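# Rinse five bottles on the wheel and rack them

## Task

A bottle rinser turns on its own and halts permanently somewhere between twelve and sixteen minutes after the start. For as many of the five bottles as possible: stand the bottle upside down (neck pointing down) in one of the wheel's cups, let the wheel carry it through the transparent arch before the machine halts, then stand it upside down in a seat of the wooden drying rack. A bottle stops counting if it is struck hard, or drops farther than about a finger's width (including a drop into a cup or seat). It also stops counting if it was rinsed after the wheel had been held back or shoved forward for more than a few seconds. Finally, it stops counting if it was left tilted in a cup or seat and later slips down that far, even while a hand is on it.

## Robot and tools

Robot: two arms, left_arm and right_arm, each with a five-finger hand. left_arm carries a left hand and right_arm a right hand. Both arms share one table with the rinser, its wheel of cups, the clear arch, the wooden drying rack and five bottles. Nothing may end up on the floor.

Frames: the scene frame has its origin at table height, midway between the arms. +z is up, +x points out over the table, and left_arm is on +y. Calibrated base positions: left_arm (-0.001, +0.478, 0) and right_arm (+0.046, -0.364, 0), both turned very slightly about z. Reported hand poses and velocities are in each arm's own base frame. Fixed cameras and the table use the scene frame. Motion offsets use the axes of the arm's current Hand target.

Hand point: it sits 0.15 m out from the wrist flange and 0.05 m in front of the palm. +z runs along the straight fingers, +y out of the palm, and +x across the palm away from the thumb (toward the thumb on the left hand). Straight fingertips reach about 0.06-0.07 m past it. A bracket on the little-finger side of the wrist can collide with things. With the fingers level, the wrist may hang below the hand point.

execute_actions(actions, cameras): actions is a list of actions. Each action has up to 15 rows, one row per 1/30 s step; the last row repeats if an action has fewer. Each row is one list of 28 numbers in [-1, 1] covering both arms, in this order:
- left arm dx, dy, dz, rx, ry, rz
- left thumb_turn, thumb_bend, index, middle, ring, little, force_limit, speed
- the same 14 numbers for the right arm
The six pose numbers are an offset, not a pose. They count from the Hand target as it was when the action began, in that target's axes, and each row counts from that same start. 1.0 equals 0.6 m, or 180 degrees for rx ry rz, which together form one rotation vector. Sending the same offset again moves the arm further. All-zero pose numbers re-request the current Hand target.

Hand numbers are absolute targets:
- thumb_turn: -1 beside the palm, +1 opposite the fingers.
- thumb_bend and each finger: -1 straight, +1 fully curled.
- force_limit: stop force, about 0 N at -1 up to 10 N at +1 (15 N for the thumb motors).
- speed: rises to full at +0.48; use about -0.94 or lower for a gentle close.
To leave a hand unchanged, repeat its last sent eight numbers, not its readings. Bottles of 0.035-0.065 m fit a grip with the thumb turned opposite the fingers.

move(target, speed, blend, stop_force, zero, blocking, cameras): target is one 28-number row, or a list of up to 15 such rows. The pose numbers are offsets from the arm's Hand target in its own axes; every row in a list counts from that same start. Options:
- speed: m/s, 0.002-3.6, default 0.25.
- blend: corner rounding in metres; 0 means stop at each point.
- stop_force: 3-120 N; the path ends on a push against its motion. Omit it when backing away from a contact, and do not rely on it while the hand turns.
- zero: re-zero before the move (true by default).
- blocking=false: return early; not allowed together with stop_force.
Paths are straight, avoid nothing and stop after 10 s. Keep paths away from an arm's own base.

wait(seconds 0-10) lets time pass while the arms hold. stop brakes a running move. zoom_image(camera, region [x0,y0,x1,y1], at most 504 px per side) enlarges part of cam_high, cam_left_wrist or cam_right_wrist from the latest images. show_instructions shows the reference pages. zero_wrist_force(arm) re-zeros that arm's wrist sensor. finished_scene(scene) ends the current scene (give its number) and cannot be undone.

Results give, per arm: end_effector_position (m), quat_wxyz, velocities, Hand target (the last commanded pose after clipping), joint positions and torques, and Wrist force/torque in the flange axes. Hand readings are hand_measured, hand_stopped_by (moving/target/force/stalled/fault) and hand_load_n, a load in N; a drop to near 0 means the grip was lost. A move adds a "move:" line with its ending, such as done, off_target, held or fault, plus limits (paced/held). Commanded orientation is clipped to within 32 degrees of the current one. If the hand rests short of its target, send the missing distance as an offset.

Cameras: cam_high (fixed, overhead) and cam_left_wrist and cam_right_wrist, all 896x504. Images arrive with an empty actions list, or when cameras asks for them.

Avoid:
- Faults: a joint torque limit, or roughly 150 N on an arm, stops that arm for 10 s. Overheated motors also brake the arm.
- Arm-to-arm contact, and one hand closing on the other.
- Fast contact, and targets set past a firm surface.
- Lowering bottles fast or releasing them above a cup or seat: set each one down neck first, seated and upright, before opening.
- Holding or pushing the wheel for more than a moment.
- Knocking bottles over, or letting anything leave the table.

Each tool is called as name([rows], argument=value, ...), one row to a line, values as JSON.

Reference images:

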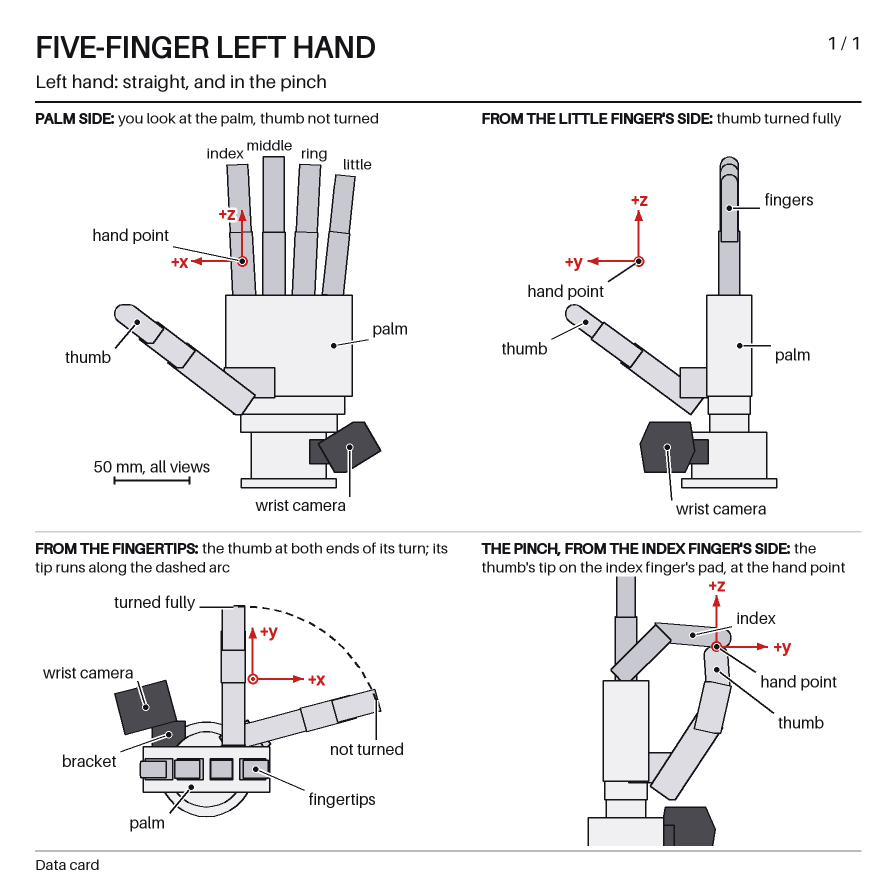

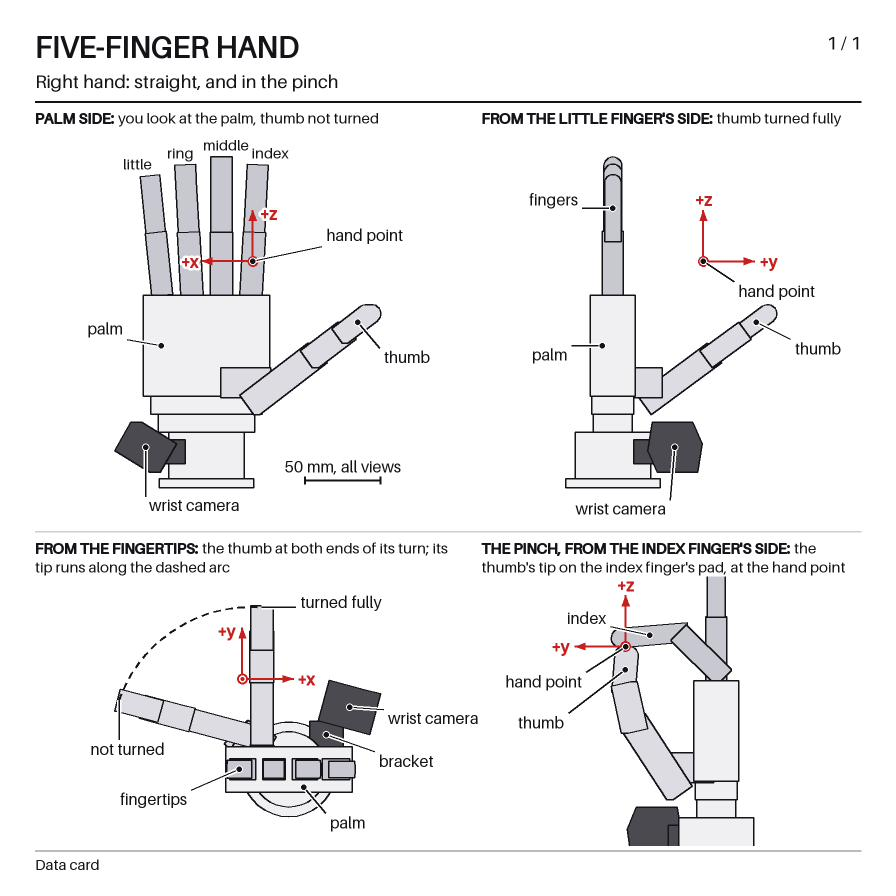

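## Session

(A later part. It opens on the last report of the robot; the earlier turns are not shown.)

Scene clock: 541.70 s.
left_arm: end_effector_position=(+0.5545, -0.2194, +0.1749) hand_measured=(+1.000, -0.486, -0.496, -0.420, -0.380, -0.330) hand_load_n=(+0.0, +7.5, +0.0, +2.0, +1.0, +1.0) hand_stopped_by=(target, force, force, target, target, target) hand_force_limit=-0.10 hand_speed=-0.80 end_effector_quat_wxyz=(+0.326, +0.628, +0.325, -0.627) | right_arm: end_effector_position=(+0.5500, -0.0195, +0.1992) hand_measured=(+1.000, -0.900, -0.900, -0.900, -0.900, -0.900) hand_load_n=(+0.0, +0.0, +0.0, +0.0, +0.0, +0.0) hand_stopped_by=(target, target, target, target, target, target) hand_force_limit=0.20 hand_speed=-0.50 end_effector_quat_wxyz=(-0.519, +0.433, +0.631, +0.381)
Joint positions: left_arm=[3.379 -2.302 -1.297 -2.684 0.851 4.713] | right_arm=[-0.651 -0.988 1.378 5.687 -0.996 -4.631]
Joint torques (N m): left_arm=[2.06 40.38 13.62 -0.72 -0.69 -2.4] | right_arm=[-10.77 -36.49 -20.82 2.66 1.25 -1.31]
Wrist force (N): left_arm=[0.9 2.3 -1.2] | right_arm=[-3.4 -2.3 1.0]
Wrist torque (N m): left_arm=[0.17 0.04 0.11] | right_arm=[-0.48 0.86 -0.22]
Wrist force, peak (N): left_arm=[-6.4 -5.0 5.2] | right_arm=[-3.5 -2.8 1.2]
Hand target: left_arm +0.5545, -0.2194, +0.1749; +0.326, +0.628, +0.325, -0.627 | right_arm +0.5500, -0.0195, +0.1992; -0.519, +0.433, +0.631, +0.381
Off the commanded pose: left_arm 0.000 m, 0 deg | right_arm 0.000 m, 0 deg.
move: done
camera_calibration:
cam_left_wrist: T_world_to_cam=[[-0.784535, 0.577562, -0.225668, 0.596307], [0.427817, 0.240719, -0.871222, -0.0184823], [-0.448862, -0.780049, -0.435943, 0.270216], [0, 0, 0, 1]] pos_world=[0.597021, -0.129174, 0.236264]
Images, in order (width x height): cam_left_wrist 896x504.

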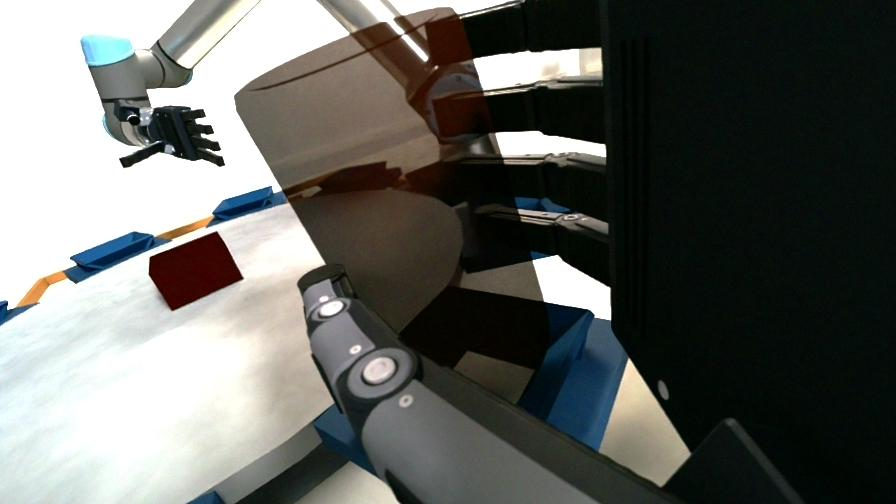

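move(target=[-0.08,0,0,0,0,0,1,0.35,-0.47,-0.42,-0.38,-0.33,-0.1,-0.8,0,0,0,0,0,0,1,-0.9,-0.9,-0.9,-0.9,-0.9,0.2,-0.5], speed=0.1)

move(target=[0,0,0,0,0,0,1,0.4,0.35,0.35,-0.38,-0.33,-0.1,-0.85,0,0,0,0,0,0,1,-0.9,-0.9,-0.9,-0.9,-0.9,0.2,-0.5])

move(target=[-0.395,0,0,0,0,0,1,0.4,0.35,0.35,-0.38,-0.33,-0.1,-0.85,0,0,0,0,0,0,1,-0.9,-0.9,-0.9,-0.9,-0.9,0.2,-0.5], speed=0.15, cameras=["cam_left_wrist","cam_high"])

zoom_image(camera="cam_left_wrist", region=[150, 0, 650, 450])

Scene clock: 543.57 s.
left_arm: end_effector_position=(+0.5545, -0.2193, +0.2228) hand_measured=(+1.000, -0.488, -0.496, -0.420, -0.380, -0.330) hand_load_n=(+1.5, +7.5, +0.0, +0.5, +1.0, +3.5) hand_stopped_by=(target, force, force, target, target, target) hand_force_limit=-0.10 hand_speed=-0.80 end_effector_quat_wxyz=(+0.326, +0.628, +0.325, -0.627) | right_arm: end_effector_position=(+0.5500, -0.0195, +0.1992) hand_measured=(+1.000, -0.900, -0.900, -0.900, -0.900, -0.900) hand_load_n=(+0.5, +0.0, +0.0, +0.0, +0.0, +0.0) hand_stopped_by=(target, target, target, target, target, target) hand_force_limit=0.20 hand_speed=-0.50 end_effector_quat_wxyz=(-0.519, +0.433, +0.631, +0.381)
Joint positions: left_arm=[3.379 -2.255 -1.247 -2.781 0.851 4.713] | right_arm=[-0.651 -0.988 1.378 5.687 -0.996 -4.631]
Joint torques (N m): left_arm=[8.63 52.79 26.14 -3.81 2.21 2.67] | right_arm=[-9.87 -37.06 -20.64 2.76 1.44 -1.4]
Wrist force (N): left_arm=[3.1 2.0 -0.7] | right_arm=[-3.1 -2.5 1.0]
Wrist torque (N m): left_arm=[0.13 0.19 0.21] | right_arm=[-0.50 0.82 -0.21]
Wrist force, peak (N): left_arm=[3.6 2.0 -0.8] | right_arm=[-3.6 -2.9 1.0]
Hand target: left_arm +0.5545, -0.2193, +0.2229; +0.326, +0.628, +0.325, -0.627 | right_arm +0.5500, -0.0195, +0.1992; -0.519, +0.433, +0.631, +0.381
Off the commanded pose: left_arm 0.000 m, 0 deg | right_arm 0.000 m, 0 deg.
move: done

Scene clock: 544.07 s.
left_arm: end_effector_position=(+0.5545, -0.2193, +0.2229) hand_measured=(+1.000, -0.488, -0.430, -0.396, -0.380, -0.330) hand_load_n=(-1.0, +14.0, +6.0, +4.0, +0.0, +0.0) hand_stopped_by=(target, force, force, force, target, target) hand_force_limit=-0.10 hand_speed=-0.85 end_effector_quat_wxyz=(+0.326, +0.628, +0.325, -0.627) | right_arm: end_effector_position=(+0.5500, -0.0195, +0.1992) hand_measured=(+1.000, -0.900, -0.900, -0.900, -0.900, -0.900) hand_load_n=(+0.5, +0.0, +0.0, +0.0, +0.0, +0.0) hand_stopped_by=(target, target, target, target, target, target) hand_force_limit=0.20 hand_speed=-0.50 end_effector_quat_wxyz=(-0.519, +0.433, +0.631, +0.381)
Joint positions: left_arm=[3.379 -2.255 -1.247 -2.781 0.851 4.713] | right_arm=[-0.651 -0.988 1.378 5.687 -0.996 -4.631]
Joint torques (N m): left_arm=[3.93 51.62 26.04 -2.17 2.26 2.81] | right_arm=[-9.27 -36.17 -20.67 2.88 1.44 -1.47]
Wrist force (N): left_arm=[2.1 0.5 0.4] | right_arm=[-3.5 -2.6 1.2]
Wrist torque (N m): left_arm=[0.10 0.03 0.03] | right_arm=[-0.53 0.85 -0.23]
Wrist force, peak (N): left_arm=[3.5 1.9 -0.8] | right_arm=[-3.5 -2.7 1.1]
Hand target: left_arm +0.5545, -0.2193, +0.2229; +0.326, +0.628, +0.325, -0.627 | right_arm +0.5500, -0.0195, +0.1992; -0.519, +0.433, +0.631, +0.381
Off the commanded pose: left_arm 0.000 m, 0 deg | right_arm 0.000 m, 0 deg.
move: done

Scene clock: 546.37 s.
left_arm: end_effector_position=(+0.5542, -0.2192, +0.4599) hand_measured=(+1.000, -0.488, -0.430, -0.396, -0.380, -0.330) hand_load_n=(+0.5, +13.5, +5.5, +4.0, +0.0, +1.0) hand_stopped_by=(target, force, force, force, target, target) hand_force_limit=-0.10 hand_speed=-0.85 end_effector_quat_wxyz=(+0.326, +0.628, +0.325, -0.627) | right_arm: end_effector_position=(+0.5500, -0.0195, +0.1992) hand_measured=(+1.000, -0.900, -0.900, -0.900, -0.900, -0.900) hand_load_n=(+0.5, +0.0, +0.0, +0.0, +0.0, +0.0) hand_stopped_by=(target, target, target, target, target, target) hand_force_limit=0.20 hand_speed=-0.50 end_effector_quat_wxyz=(-0.519, +0.433, +0.631, +0.381)
Joint positions: left_arm=[3.379 -2.208 -0.712 -3.363 0.851 4.713] | right_arm=[-0.651 -0.988 1.378 5.687 -0.996 -4.631]
Joint torques (N m): left_arm=[-10.33 37.96 28.69 -3.43 2.1 2.93] | right_arm=[-10.68 -36.82 -19.59 2.59 1.54 -1.52]
Wrist force (N): left_arm=[2.2 0.8 0.5] | right_arm=[-3.1 -2.6 1.3]
Wrist torque (N m): left_arm=[0.13 0.01 -0.09] | right_arm=[-0.55 0.80 -0.21]
Wrist force, peak (N): left_arm=[3.0 1.7 -0.5] | right_arm=[-3.8 -2.6 1.2]
Hand target: left_arm +0.5542, -0.2192, +0.4599; +0.326, +0.628, +0.325, -0.627 | right_arm +0.5500, -0.0195, +0.1992; -0.519, +0.433, +0.631, +0.381
Off the commanded pose: left_arm 0.000 m, 0 deg | right_arm 0.000 m, 0 deg.
move: done
camera_calibration:
cam_left_wrist: T_world_to_cam=[[-0.784581, 0.577483, -0.225712, 0.660312], [0.427796, 0.240684, -0.871241, 0.229914], [-0.448802, -0.780118, -0.435882, 0.394404], [0, 0, 0, 1]] pos_world=[0.596721, -0.128974, 0.521264]
Images, in order (width x height): cam_high 896x504, cam_left_wrist 896x504.

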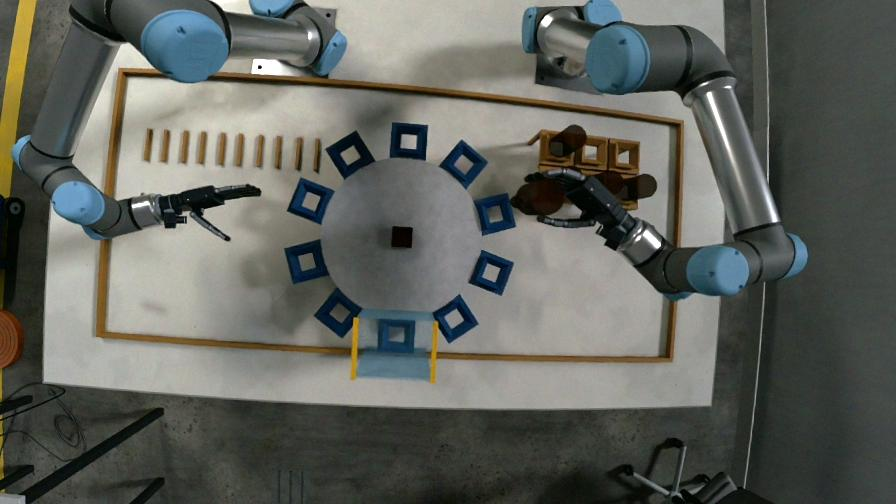

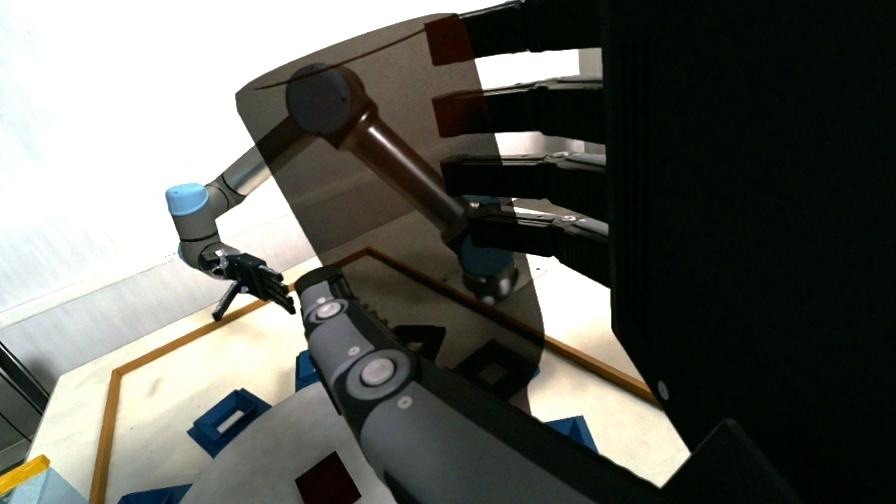

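Scaled by 1.008 from the camera's 896x504 image, which has a finer 1280x720 frame.

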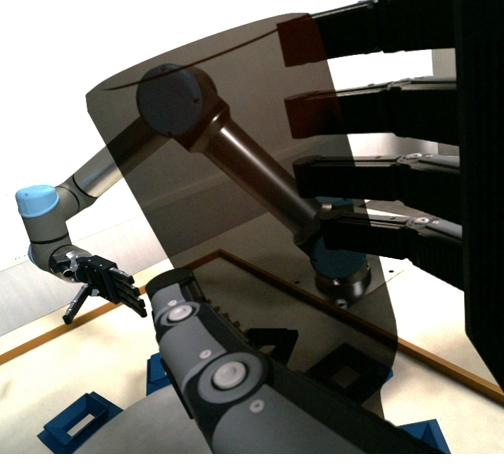

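move(target=[0,-0.5325,-0.15,-0.1943,0.0129,0.025,1,0.4,0.35,0.35,-0.38,-0.33,-0.1,-0.85,0,0,0,0,0,0,1,-0.9,-0.9,-0.9,-0.9,-0.9,0.2,-0.5], speed=0.2)

move(target=[0.24,-0.019,0.004,0,0,0,1,0.4,0.35,0.35,-0.38,-0.33,-0.1,-0.85,0,0,0,0,0,0,1,-0.9,-0.9,-0.9,-0.9,-0.9,0.2,-0.5], speed=0.13, cameras=["cam_high","cam_left_wrist"])

zoom_image(camera="cam_high", region=[550, 90, 670, 180])

Scene clock: 549.13 s.
left_arm: end_effector_position=(+0.3448, +0.0383, +0.4596) hand_measured=(+1.000, -0.488, -0.430, -0.396, -0.380, -0.330) hand_load_n=(+0.0, +13.5, +5.5, +4.0, -0.5, +1.0) hand_stopped_by=(target, force, force, force, target, target) hand_force_limit=-0.10 hand_speed=-0.85 end_effector_quat_wxyz=(+0.517, +0.525, +0.481, -0.475) | right_arm: end_effector_position=(+0.5500, -0.0195, +0.1992) hand_measured=(+1.000, -0.900, -0.900, -0.900, -0.900, -0.900) hand_load_n=(+0.0, +0.0, +0.0, +0.0, +0.0, +0.0) hand_stopped_by=(target, target, target, target, target, target) hand_force_limit=0.20 hand_speed=-0.50 end_effector_quat_wxyz=(-0.519, +0.433, +0.631, +0.381)
Joint positions: left_arm=[4.273 -1.541 -1.598 -3.128 1.134 4.792] | right_arm=[-0.651 -0.988 1.378 5.687 -0.996 -4.631]
Joint torques (N m): left_arm=[9.68 24.23 11.34 -3.69 2.41 2.98] | right_arm=[-11.03 -36.19 -19.77 2.92 1.33 -1.4]
Wrist force (N): left_arm=[2.0 0.8 0.4] | right_arm=[-3.4 -2.4 1.1]
Wrist torque (N m): left_arm=[0.17 0.01 -0.10] | right_arm=[-0.50 0.86 -0.23]
Wrist force, peak (N): left_arm=[2.4 2.2 0.7] | right_arm=[-3.5 -3.0 1.2]
Hand target: left_arm +0.3448, +0.0383, +0.4596; +0.517, +0.525, +0.481, -0.475 | right_arm +0.5500, -0.0195, +0.1992; -0.519, +0.433, +0.631, +0.381
Off the commanded pose: left_arm 0.000 m, 0 deg | right_arm 0.000 m, 0 deg.
move: done

Scene clock: 550.83 s.
left_arm: end_effector_position=(+0.3459, +0.0380, +0.3152) hand_measured=(+1.000, -0.488, -0.430, -0.396, -0.380, -0.330) hand_load_n=(+0.5, +13.5, +5.5, +4.0, +0.0, +1.0) hand_stopped_by=(target, force, force, force, target, target) hand_force_limit=-0.10 hand_speed=-0.85 end_effector_quat_wxyz=(+0.517, +0.525, +0.481, -0.475) | right_arm: end_effector_position=(+0.5500, -0.0195, +0.1992) hand_measured=(+1.000, -0.900, -0.900, -0.900, -0.900, -0.900) hand_load_n=(+0.0, +0.0, +0.0, +0.0, +0.0, +0.0) hand_stopped_by=(target, target, target, target, target, target) hand_force_limit=0.20 hand_speed=-0.50 end_effector_quat_wxyz=(-0.519, +0.433, +0.631, +0.381)
Joint positions: left_arm=[4.27 -1.606 -1.91 -2.752 1.131 4.792] | right_arm=[-0.651 -0.988 1.378 5.687 -0.996 -4.631]
Joint torques (N m): left_arm=[-10.16 14.11 10.36 -0.39 -2.71 2.84] | right_arm=[-10.73 -36.54 -21.29 2.69 1.5 -1.29]
Wrist force (N): left_arm=[1.8 0.9 0.5] | right_arm=[-3.4 -2.8 1.1]
Wrist torque (N m): left_arm=[0.18 0.06 -0.09] | right_arm=[-0.55 0.84 -0.24]
Wrist force, peak (N): left_arm=[2.6 1.0 0.1] | right_arm=[-3.7 -2.7 1.2]
Hand target: left_arm +0.3459, +0.0380, +0.3151; +0.517, +0.525, +0.481, -0.475 | right_arm +0.5500, -0.0195, +0.1992; -0.519, +0.433, +0.631, +0.381
Off the commanded pose: left_arm 0.000 m, 0 deg | right_arm 0.000 m, 0 deg.
move: done
camera_calibration:
cam_left_wrist: T_world_to_cam=[[-0.951093, 0.0267887, -0.307742, 0.420021], [0.285787, 0.454459, -0.843678, 0.16336], [0.117255, -0.890365, -0.439889, 0.248108], [0, 0, 0, 1]] pos_world=[0.323701, 0.135414, 0.376221]
Images, in order (width x height): cam_high 896x504, cam_left_wrist 896x504.

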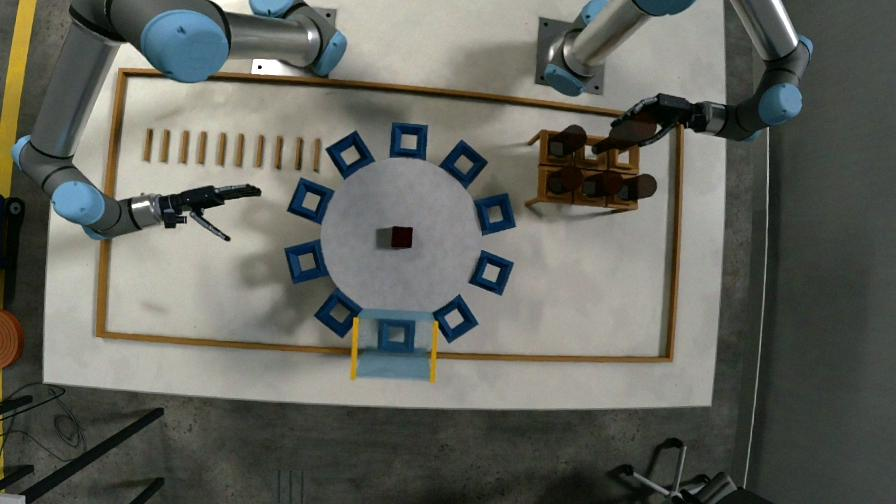

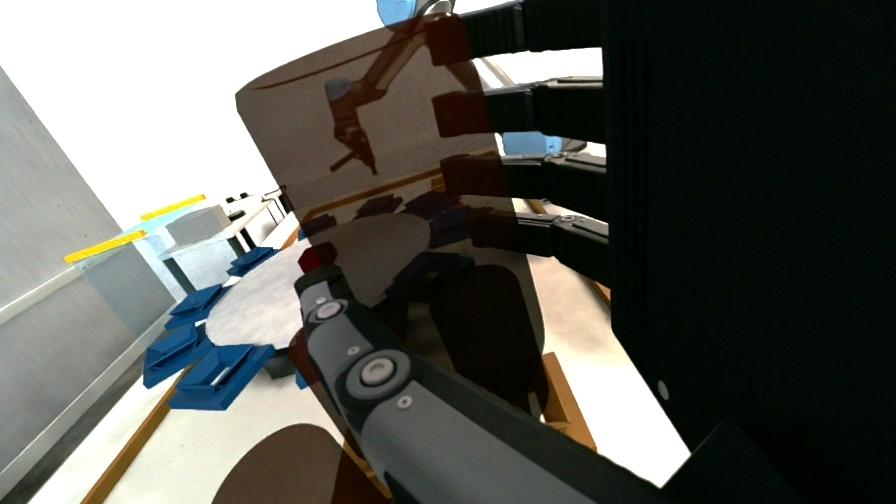

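Scaled by 4.200 from the camera's 896x504 image, which has a finer 1280x720 frame.

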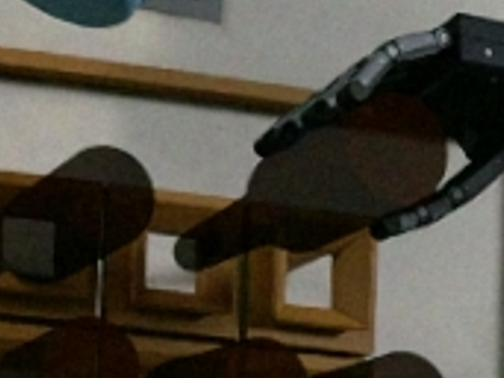

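move([
  [0,-0.0027,0.002,0,0,0,1,0.4,0.35,0.35,-0.38,-0.33,-0.1,-0.85,0,0,0,0,0,0,1,-0.9,-0.9,-0.9,-0.9,-0.9,0.2,-0.5],
  [0.2424,-0.0236,0.0054,0,0,0,1,0.4,0.35,0.35,-0.38,-0.33,-0.1,-0.85,0,0,0,0,0,0,1,-0.9,-0.9,-0.9,-0.9,-0.9,0.2,-0.5],
], speed=0.06, stop_force=4, cameras=["cam_high","cam_left_wrist"])

zoom_image(camera="cam_high", region=[570, 110, 650, 170])

Scene clock: 555.00 s.
left_arm: end_effector_position=(+0.3443, +0.0367, +0.1849) hand_measured=(+1.000, -0.488, -0.430, -0.396, -0.380, -0.330) hand_load_n=(+2.5, +13.5, +4.0, +3.5, +0.0, +2.5) hand_stopped_by=(target, force, force, force, target, target) hand_force_limit=-0.10 hand_speed=-0.85 end_effector_quat_wxyz=(+0.517, +0.525, +0.481, -0.475) | right_arm: end_effector_position=(+0.5500, -0.0195, +0.1992) hand_measured=(+1.000, -0.900, -0.900, -0.900, -0.900, -0.900) hand_load_n=(+0.5, +0.0, +0.0, +0.0, +0.0, +0.0) hand_stopped_by=(target, target, target, target, target, target) hand_force_limit=0.20 hand_speed=-0.50 end_effector_quat_wxyz=(-0.519, +0.433, +0.631, +0.381)
Joint positions: left_arm=[4.273 -1.781 -2.102 -2.385 1.133 4.792] | right_arm=[-0.651 -0.988 1.378 5.687 -0.996 -4.631]
Joint torques (N m): left_arm=[1.36 29.15 22.69 -3.27 -2.03 -2.03] | right_arm=[-8.7 -36.15 -20.53 2.77 1.5 -1.28]
Wrist force (N): left_arm=[1.8 0.7 0.3] | right_arm=[-3.4 -2.7 1.3]
Wrist torque (N m): left_arm=[0.16 0.06 -0.09] | right_arm=[-0.55 0.84 -0.23]
Wrist force, peak (N): left_arm=[-4.9 1.3 -3.8] | right_arm=[-3.6 -2.9 1.3]
Hand target: left_arm +0.3443, +0.0367, +0.1849; +0.517, +0.525, +0.481, -0.475 (not the last commanded pose) | right_arm +0.5500, -0.0195, +0.1992; -0.519, +0.433, +0.631, +0.381
Off the commanded pose: left_arm 0.016 m, 0 deg | right_arm 0.000 m, 0 deg.
move: contact (left_arm); path passed 1 of 2 targets
camera_calibration:
cam_left_wrist: T_world_to_cam=[[-0.951092, 0.0267862, -0.307743, 0.378433], [0.285792, 0.454419, -0.843698, 0.0544399], [0.117245, -0.890385, -0.43985, 0.189906], [0, 0, 0, 1]] pos_world=[0.322101, 0.134214, 0.245921]
Images, in order (width x height): cam_high 896x504, cam_left_wrist 896x504.

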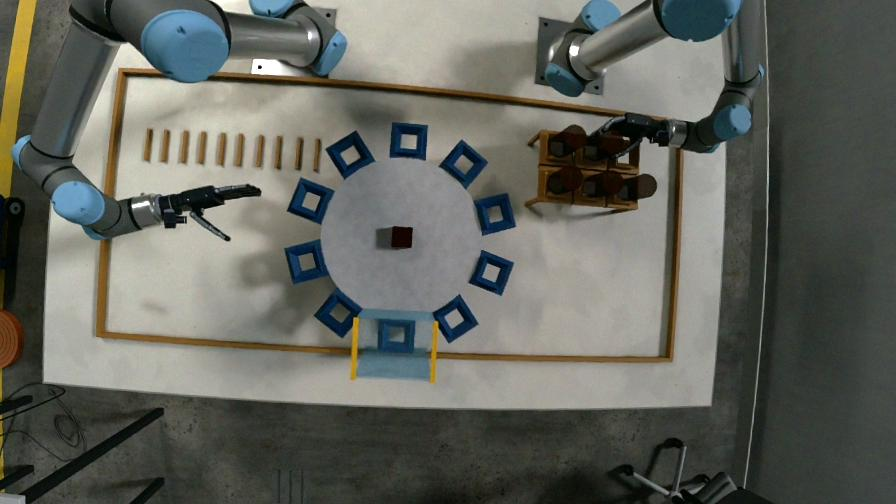

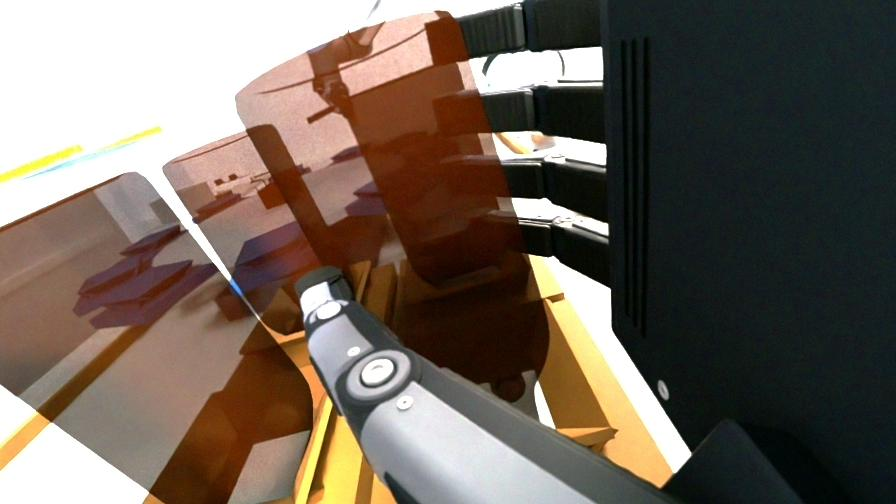

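Scaled by 6.300 from the camera's 896x504 image, which has a finer 1280x720 frame.

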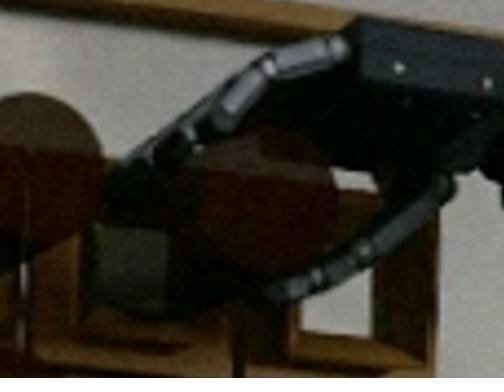

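move([
  [0,0,-0.0063,0,0,0,1,0.4,0.35,0.35,-0.38,-0.33,-0.1,-0.85,0,0,0,0,0,0,1,-0.9,-0.9,-0.9,-0.9,-0.9,0.2,-0.5],
  [0.0216,-0.0018,-0.006,0,0,0,1,0.4,0.35,0.35,-0.38,-0.33,-0.1,-0.85,0,0,0,0,0,0,1,-0.9,-0.9,-0.9,-0.9,-0.9,0.2,-0.5],
], speed=0.03, stop_force=4, cameras=["cam_high"])

zoom_image(camera="cam_high", region=[570, 110, 650, 170])

Scene clock: 556.80 s.
left_arm: end_effector_position=(+0.3443, +0.0405, +0.1770) hand_measured=(+1.000, -0.488, -0.430, -0.396, -0.380, -0.330) hand_load_n=(+2.5, +13.0, +5.0, +4.0, -0.5, +2.0) hand_stopped_by=(target, force, force, force, target, target) hand_force_limit=-0.10 hand_speed=-0.85 end_effector_quat_wxyz=(+0.517, +0.525, +0.481, -0.475) | right_arm: end_effector_position=(+0.5500, -0.0195, +0.1992) hand_measured=(+1.000, -0.900, -0.900, -0.900, -0.900, -0.900) hand_load_n=(+0.5, +0.0, +0.0, +0.0, +0.0, +0.0) hand_stopped_by=(target, target, target, target, target, target) hand_force_limit=0.20 hand_speed=-0.50 end_effector_quat_wxyz=(-0.519, +0.433, +0.631, +0.381)
Joint positions: left_arm=[4.277 -1.801 -2.102 -2.365 1.137 4.792] | right_arm=[-0.651 -0.988 1.378 5.687 -0.996 -4.631]
Joint torques (N m): left_arm=[1.77 29.62 22.91 -3.01 -2.85 0.53] | right_arm=[-9.41 -35.78 -20.43 2.93 1.45 -1.49]
Wrist force (N): left_arm=[0.4 -0.5 1.5] | right_arm=[-3.4 -2.6 1.1]
Wrist torque (N m): left_arm=[0.11 0.04 -0.13] | right_arm=[-0.53 0.86 -0.24]
Wrist force, peak (N): left_arm=[-8.9 -7.9 1.3] | right_arm=[-3.7 -2.6 1.0]
Hand target: left_arm +0.3443, +0.0405, +0.1770; +0.517, +0.525, +0.481, -0.475 (not the last commanded pose) | right_arm +0.5500, -0.0195, +0.1992; -0.519, +0.433, +0.631, +0.381
Off the commanded pose: left_arm 0.005 m, 0 deg | right_arm 0.000 m, 0 deg.
move: contact (left_arm); path passed 1 of 2 targets
Images, in order (width x height): cam_high 896x504.

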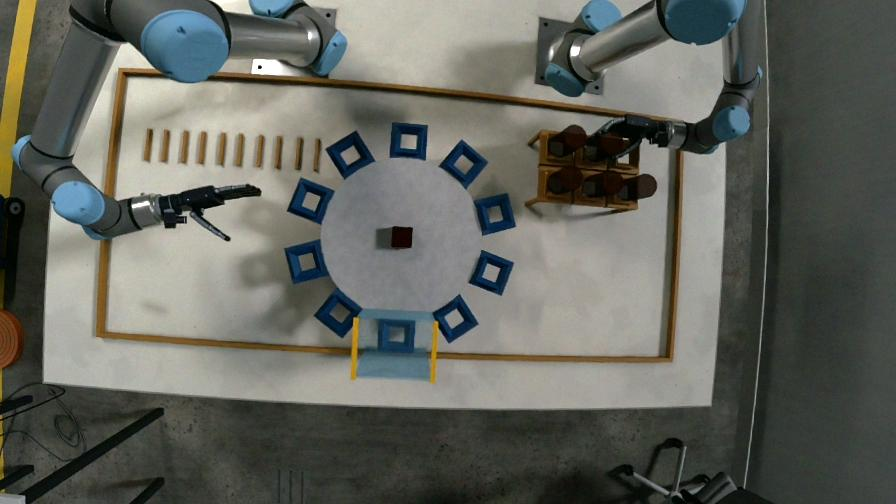

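Scaled by 6.300 from the camera's 896x504 image, which has a finer 1280x720 frame.

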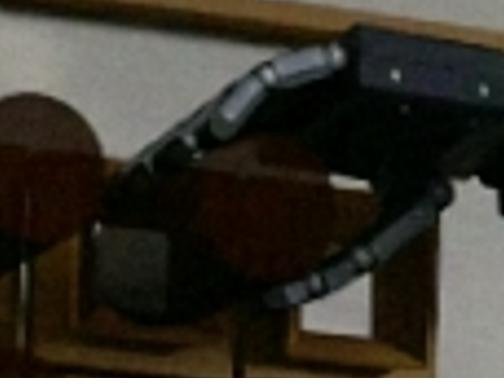

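move([
  [0,-0.0033,0.0025,0,0,0,1,0.4,0.35,0.35,-0.38,-0.33,-0.1,-0.85,0,0,0,0,0,0,1,-0.9,-0.9,-0.9,-0.9,-0.9,0.2,-0.5],
  [0.0083,-0.004,0.0026,0,0,0,1,0.4,0.35,0.35,-0.38,-0.33,-0.1,-0.85,0,0,0,0,0,0,1,-0.9,-0.9,-0.9,-0.9,-0.9,0.2,-0.5],
], speed=0.02, stop_force=4)

move(target=[0,0,0,0,0,0,1,-0.9,-0.9,-0.9,-0.9,-0.9,0.2,-0.75,0,0,0,0,0,0,1,-0.9,-0.9,-0.9,-0.9,-0.9,0.2,-0.5], cameras=["cam_high","cam_left_wrist"])

zoom_image(camera="cam_high", region=[570, 110, 650, 170])

Scene clock: 558.63 s.
left_arm: end_effector_position=(+0.3425, +0.0391, +0.1749) hand_measured=(+1.000, -0.488, -0.430, -0.396, -0.380, -0.330) hand_load_n=(+1.0, +13.0, +4.0, +3.5, +0.0, +2.5) hand_stopped_by=(target, force, force, force, target, target) hand_force_limit=-0.10 hand_speed=-0.85 end_effector_quat_wxyz=(+0.517, +0.525, +0.481, -0.475) | right_arm: end_effector_position=(+0.5500, -0.0195, +0.1992) hand_measured=(+1.000, -0.900, -0.900, -0.900, -0.900, -0.900) hand_load_n=(+0.5, +0.0, +0.0, +0.5, +0.0, +0.0) hand_stopped_by=(target, target, target, target, target, target) hand_force_limit=0.20 hand_speed=-0.50 end_effector_quat_wxyz=(-0.519, +0.433, +0.631, +0.381)
Joint positions: left_arm=[4.28 -1.8 -2.111 -2.357 1.14 4.792] | right_arm=[-0.651 -0.988 1.378 5.687 -0.996 -4.631]
Joint torques (N m): left_arm=[-7.78 28.8 22.47 -3.12 -3.16 2.33] | right_arm=[-10.97 -37.42 -19.5 2.65 1.26 -1.37]
Wrist force (N): left_arm=[-0.8 -1.2 -0.8] | right_arm=[-3.4 -2.8 1.1]
Wrist torque (N m): left_arm=[0.10 0.14 -0.15] | right_arm=[-0.55 0.84 -0.23]
Wrist force, peak (N): left_arm=[-8.2 -3.2 -2.1] | right_arm=[-3.6 -2.9 1.2]
Hand target: left_arm +0.3425, +0.0390, +0.1749; +0.517, +0.525, +0.481, -0.475 (not the last commanded pose) | right_arm +0.5500, -0.0195, +0.1992; -0.519, +0.433, +0.631, +0.381
Off the commanded pose: left_arm 0.003 m, 0 deg | right_arm 0.000 m, 0 deg.
move: contact (left_arm); path passed 1 of 2 targets

Scene clock: 560.07 s.
left_arm: end_effector_position=(+0.3425, +0.0390, +0.1749) hand_measured=(+1.000, -0.900, -0.900, -0.900, -0.900, -0.900) hand_load_n=(+0.5, +0.0, +0.0, +0.0, +0.0, +0.0) hand_stopped_by=(target, target, target, target, target, target) hand_force_limit=0.20 hand_speed=-0.75 end_effector_quat_wxyz=(+0.517, +0.525, +0.481, -0.475) | right_arm: end_effector_position=(+0.5500, -0.0195, +0.1992) hand_measured=(+1.000, -0.900, -0.900, -0.900, -0.900, -0.900) hand_load_n=(+0.0, +0.0, +0.0, +0.0, +0.0, +0.0) hand_stopped_by=(target, target, target, target, target, target) hand_force_limit=0.20 hand_speed=-0.50 end_effector_quat_wxyz=(-0.519, +0.433, +0.631, +0.381)
Joint positions: left_arm=[4.28 -1.8 -2.111 -2.357 1.14 4.792] | right_arm=[-0.651 -0.988 1.378 5.687 -0.996 -4.631]
Joint torques (N m): left_arm=[-9.53 27.69 15.57 -1.34 1.78 2.14] | right_arm=[-9.64 -35.77 -20.23 2.7 1.36 -1.26]
Wrist force (N): left_arm=[-0.7 0.7 0.4] | right_arm=[-3.6 -2.6 0.9]
Wrist torque (N m): left_arm=[0.13 0.11 -0.10] | right_arm=[-0.51 0.89 -0.24]
Wrist force, peak (N): left_arm=[-1.1 1.0 -1.2] | right_arm=[-3.6 -2.7 1.0]
Hand target: left_arm +0.3425, +0.0390, +0.1749; +0.517, +0.525, +0.481, -0.475 | right_arm +0.5500, -0.0195, +0.1992; -0.519, +0.433, +0.631, +0.381
Off the commanded pose: left_arm 0.000 m, 0 deg | right_arm 0.000 m, 0 deg.
move: done
camera_calibration:
cam_left_wrist: T_world_to_cam=[[-0.951108, 0.0268999, -0.307685, 0.373558], [0.285778, 0.454509, -0.843654, 0.045454], [0.117151, -0.890336, -0.439975, 0.187819], [0, 0, 0, 1]] pos_world=[0.320301, 0.136514, 0.235921]
Images, in order (width x height): cam_high 896x504, cam_left_wrist 896x504.

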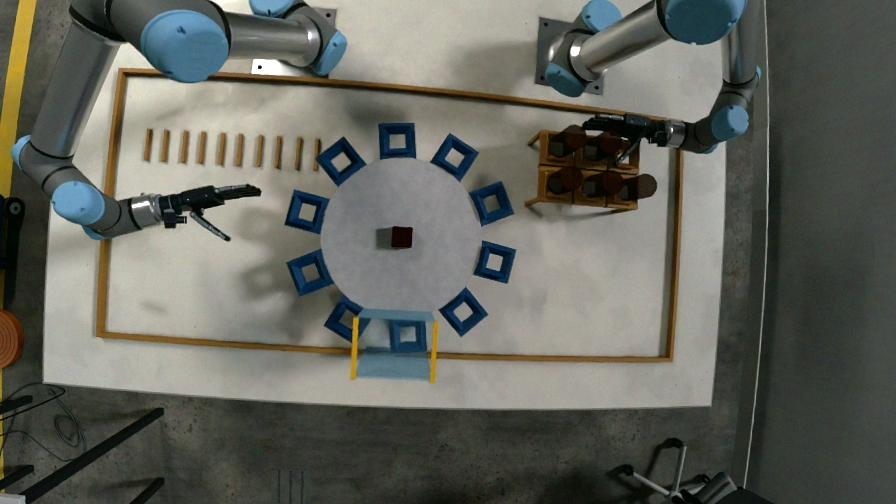

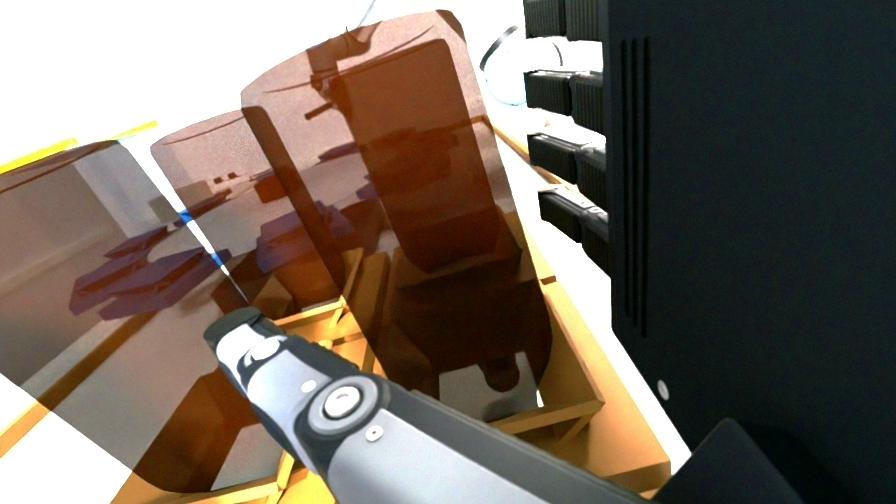

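Scaled by 6.300 from the camera's 896x504 image, which has a finer 1280x720 frame.

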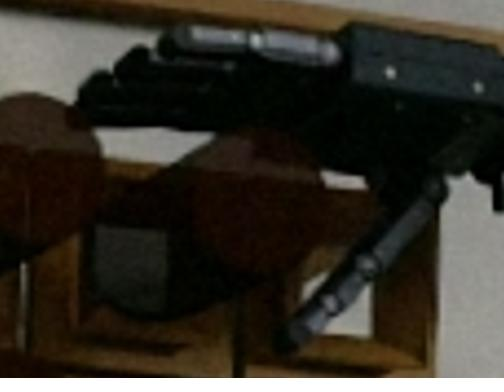

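move([
  [-0.002,0.0005,-0.15,0,0,0,1,-0.9,-0.9,-0.9,-0.9,-0.9,0.2,-0.75,0,0,0,0,0,0,1,-0.9,-0.9,-0.9,-0.9,-0.9,0.2,-0.5],
  [-0.12,0.01,-0.25,0,0,0,1,-0.9,-0.9,-0.9,-0.9,-0.9,0.2,-0.75,0,0,0,0,0,0,1,-0.9,-0.9,-0.9,-0.9,-0.9,0.2,-0.5],
], speed=0.2, blend=[0.02,0], cameras=["cam_high","cam_left_wrist"])

zoom_image(camera="cam_high", region=[530, 110, 690, 230])

Scene clock: 562.20 s.
left_arm: end_effector_position=(+0.3425, +0.1879, +0.2492) hand_measured=(+1.000, -0.900, -0.900, -0.900, -0.900, -0.900) hand_load_n=(+0.0, +0.0, +0.0, +0.0, +0.0, +0.0) hand_stopped_by=(target, target, target, target, target, target) hand_force_limit=0.20 hand_speed=-0.75 end_effector_quat_wxyz=(+0.517, +0.525, +0.481, -0.475) | right_arm: end_effector_position=(+0.5500, -0.0195, +0.1992) hand_measured=(+1.000, -0.900, -0.900, -0.900, -0.900, -0.900) hand_load_n=(+0.5, +0.0, +0.0, +0.0, +0.0, +0.0) hand_stopped_by=(target, target, target, target, target, target) hand_force_limit=0.20 hand_speed=-0.50 end_effector_quat_wxyz=(-0.519, +0.433, +0.631, +0.381)
Joint positions: left_arm=[4.402 -1.939 -1.682 -2.647 1.263 4.794] | right_arm=[-0.651 -0.988 1.378 5.687 -0.996 -4.631]
Joint torques (N m): left_arm=[11.3 25.17 26.41 -3.2 2.23 2.72] | right_arm=[-11.22 -35.4 -19.56 2.7 1.34 -1.55]
Wrist force (N): left_arm=[-0.5 0.8 0.3] | right_arm=[-3.4 -2.4 0.9]
Wrist torque (N m): left_arm=[0.14 0.10 -0.11] | right_arm=[-0.49 0.86 -0.23]
Wrist force, peak (N): left_arm=[-0.5 0.9 1.5] | right_arm=[-3.6 -2.8 1.3]
Hand target: left_arm +0.3425, +0.1880, +0.2493; +0.517, +0.525, +0.481, -0.475 | right_arm +0.5500, -0.0195, +0.1992; -0.519, +0.433, +0.631, +0.381
Off the commanded pose: left_arm 0.000 m, 0 deg | right_arm 0.000 m, 0 deg.
move: done
camera_calibration:
cam_left_wrist: T_world_to_cam=[[-0.951108, 0.0268999, -0.307685, 0.392414], [0.285778, 0.454509, -0.843654, 0.0404611], [0.117151, -0.890336, -0.439975, 0.35308], [0, 0, 0, 1]] pos_world=[0.320301, 0.285414, 0.310221]
Images, in order (width x height): cam_high 896x504, cam_left_wrist 896x504.

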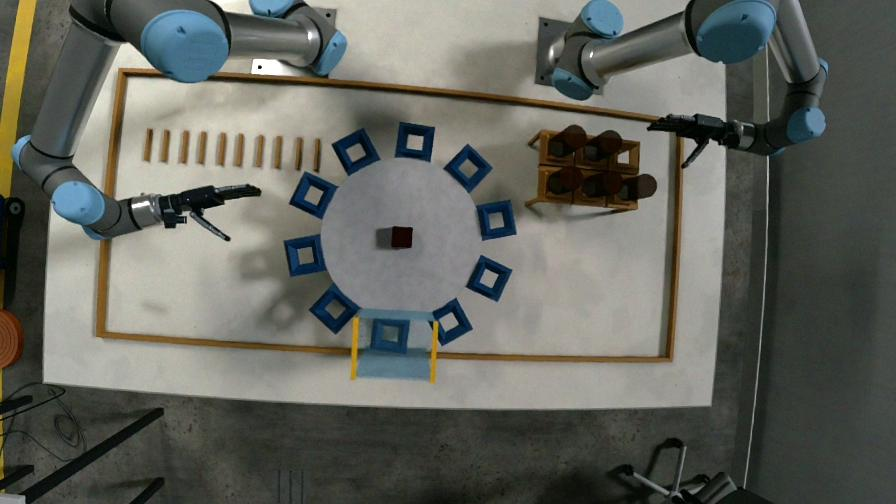

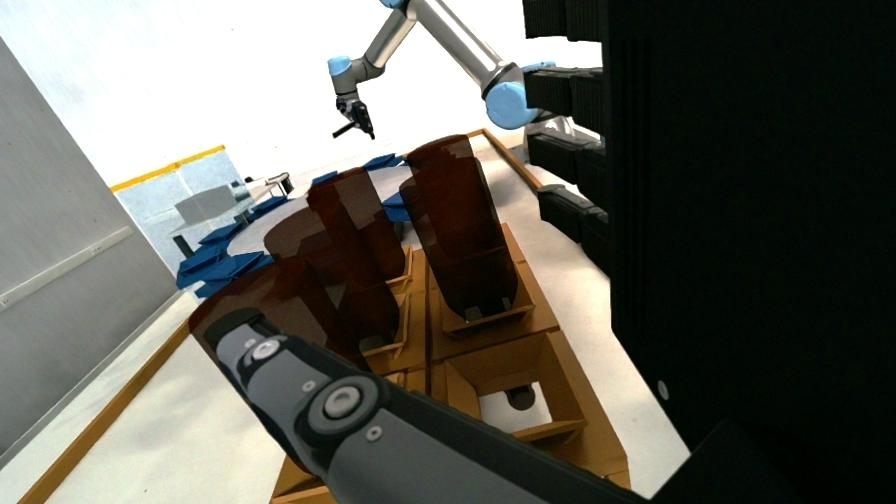

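Scaled by 3.150 from the camera's 896x504 image, which has a finer 1280x720 frame.

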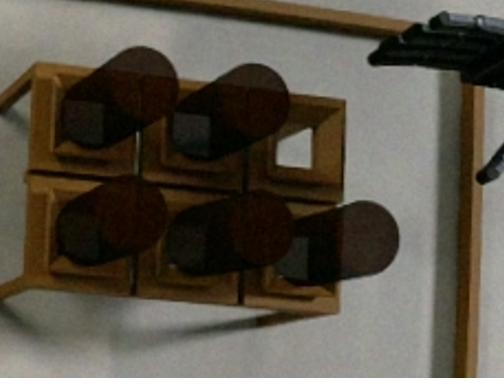

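finished_scene(scene=1)

The scene is finished: the task was done.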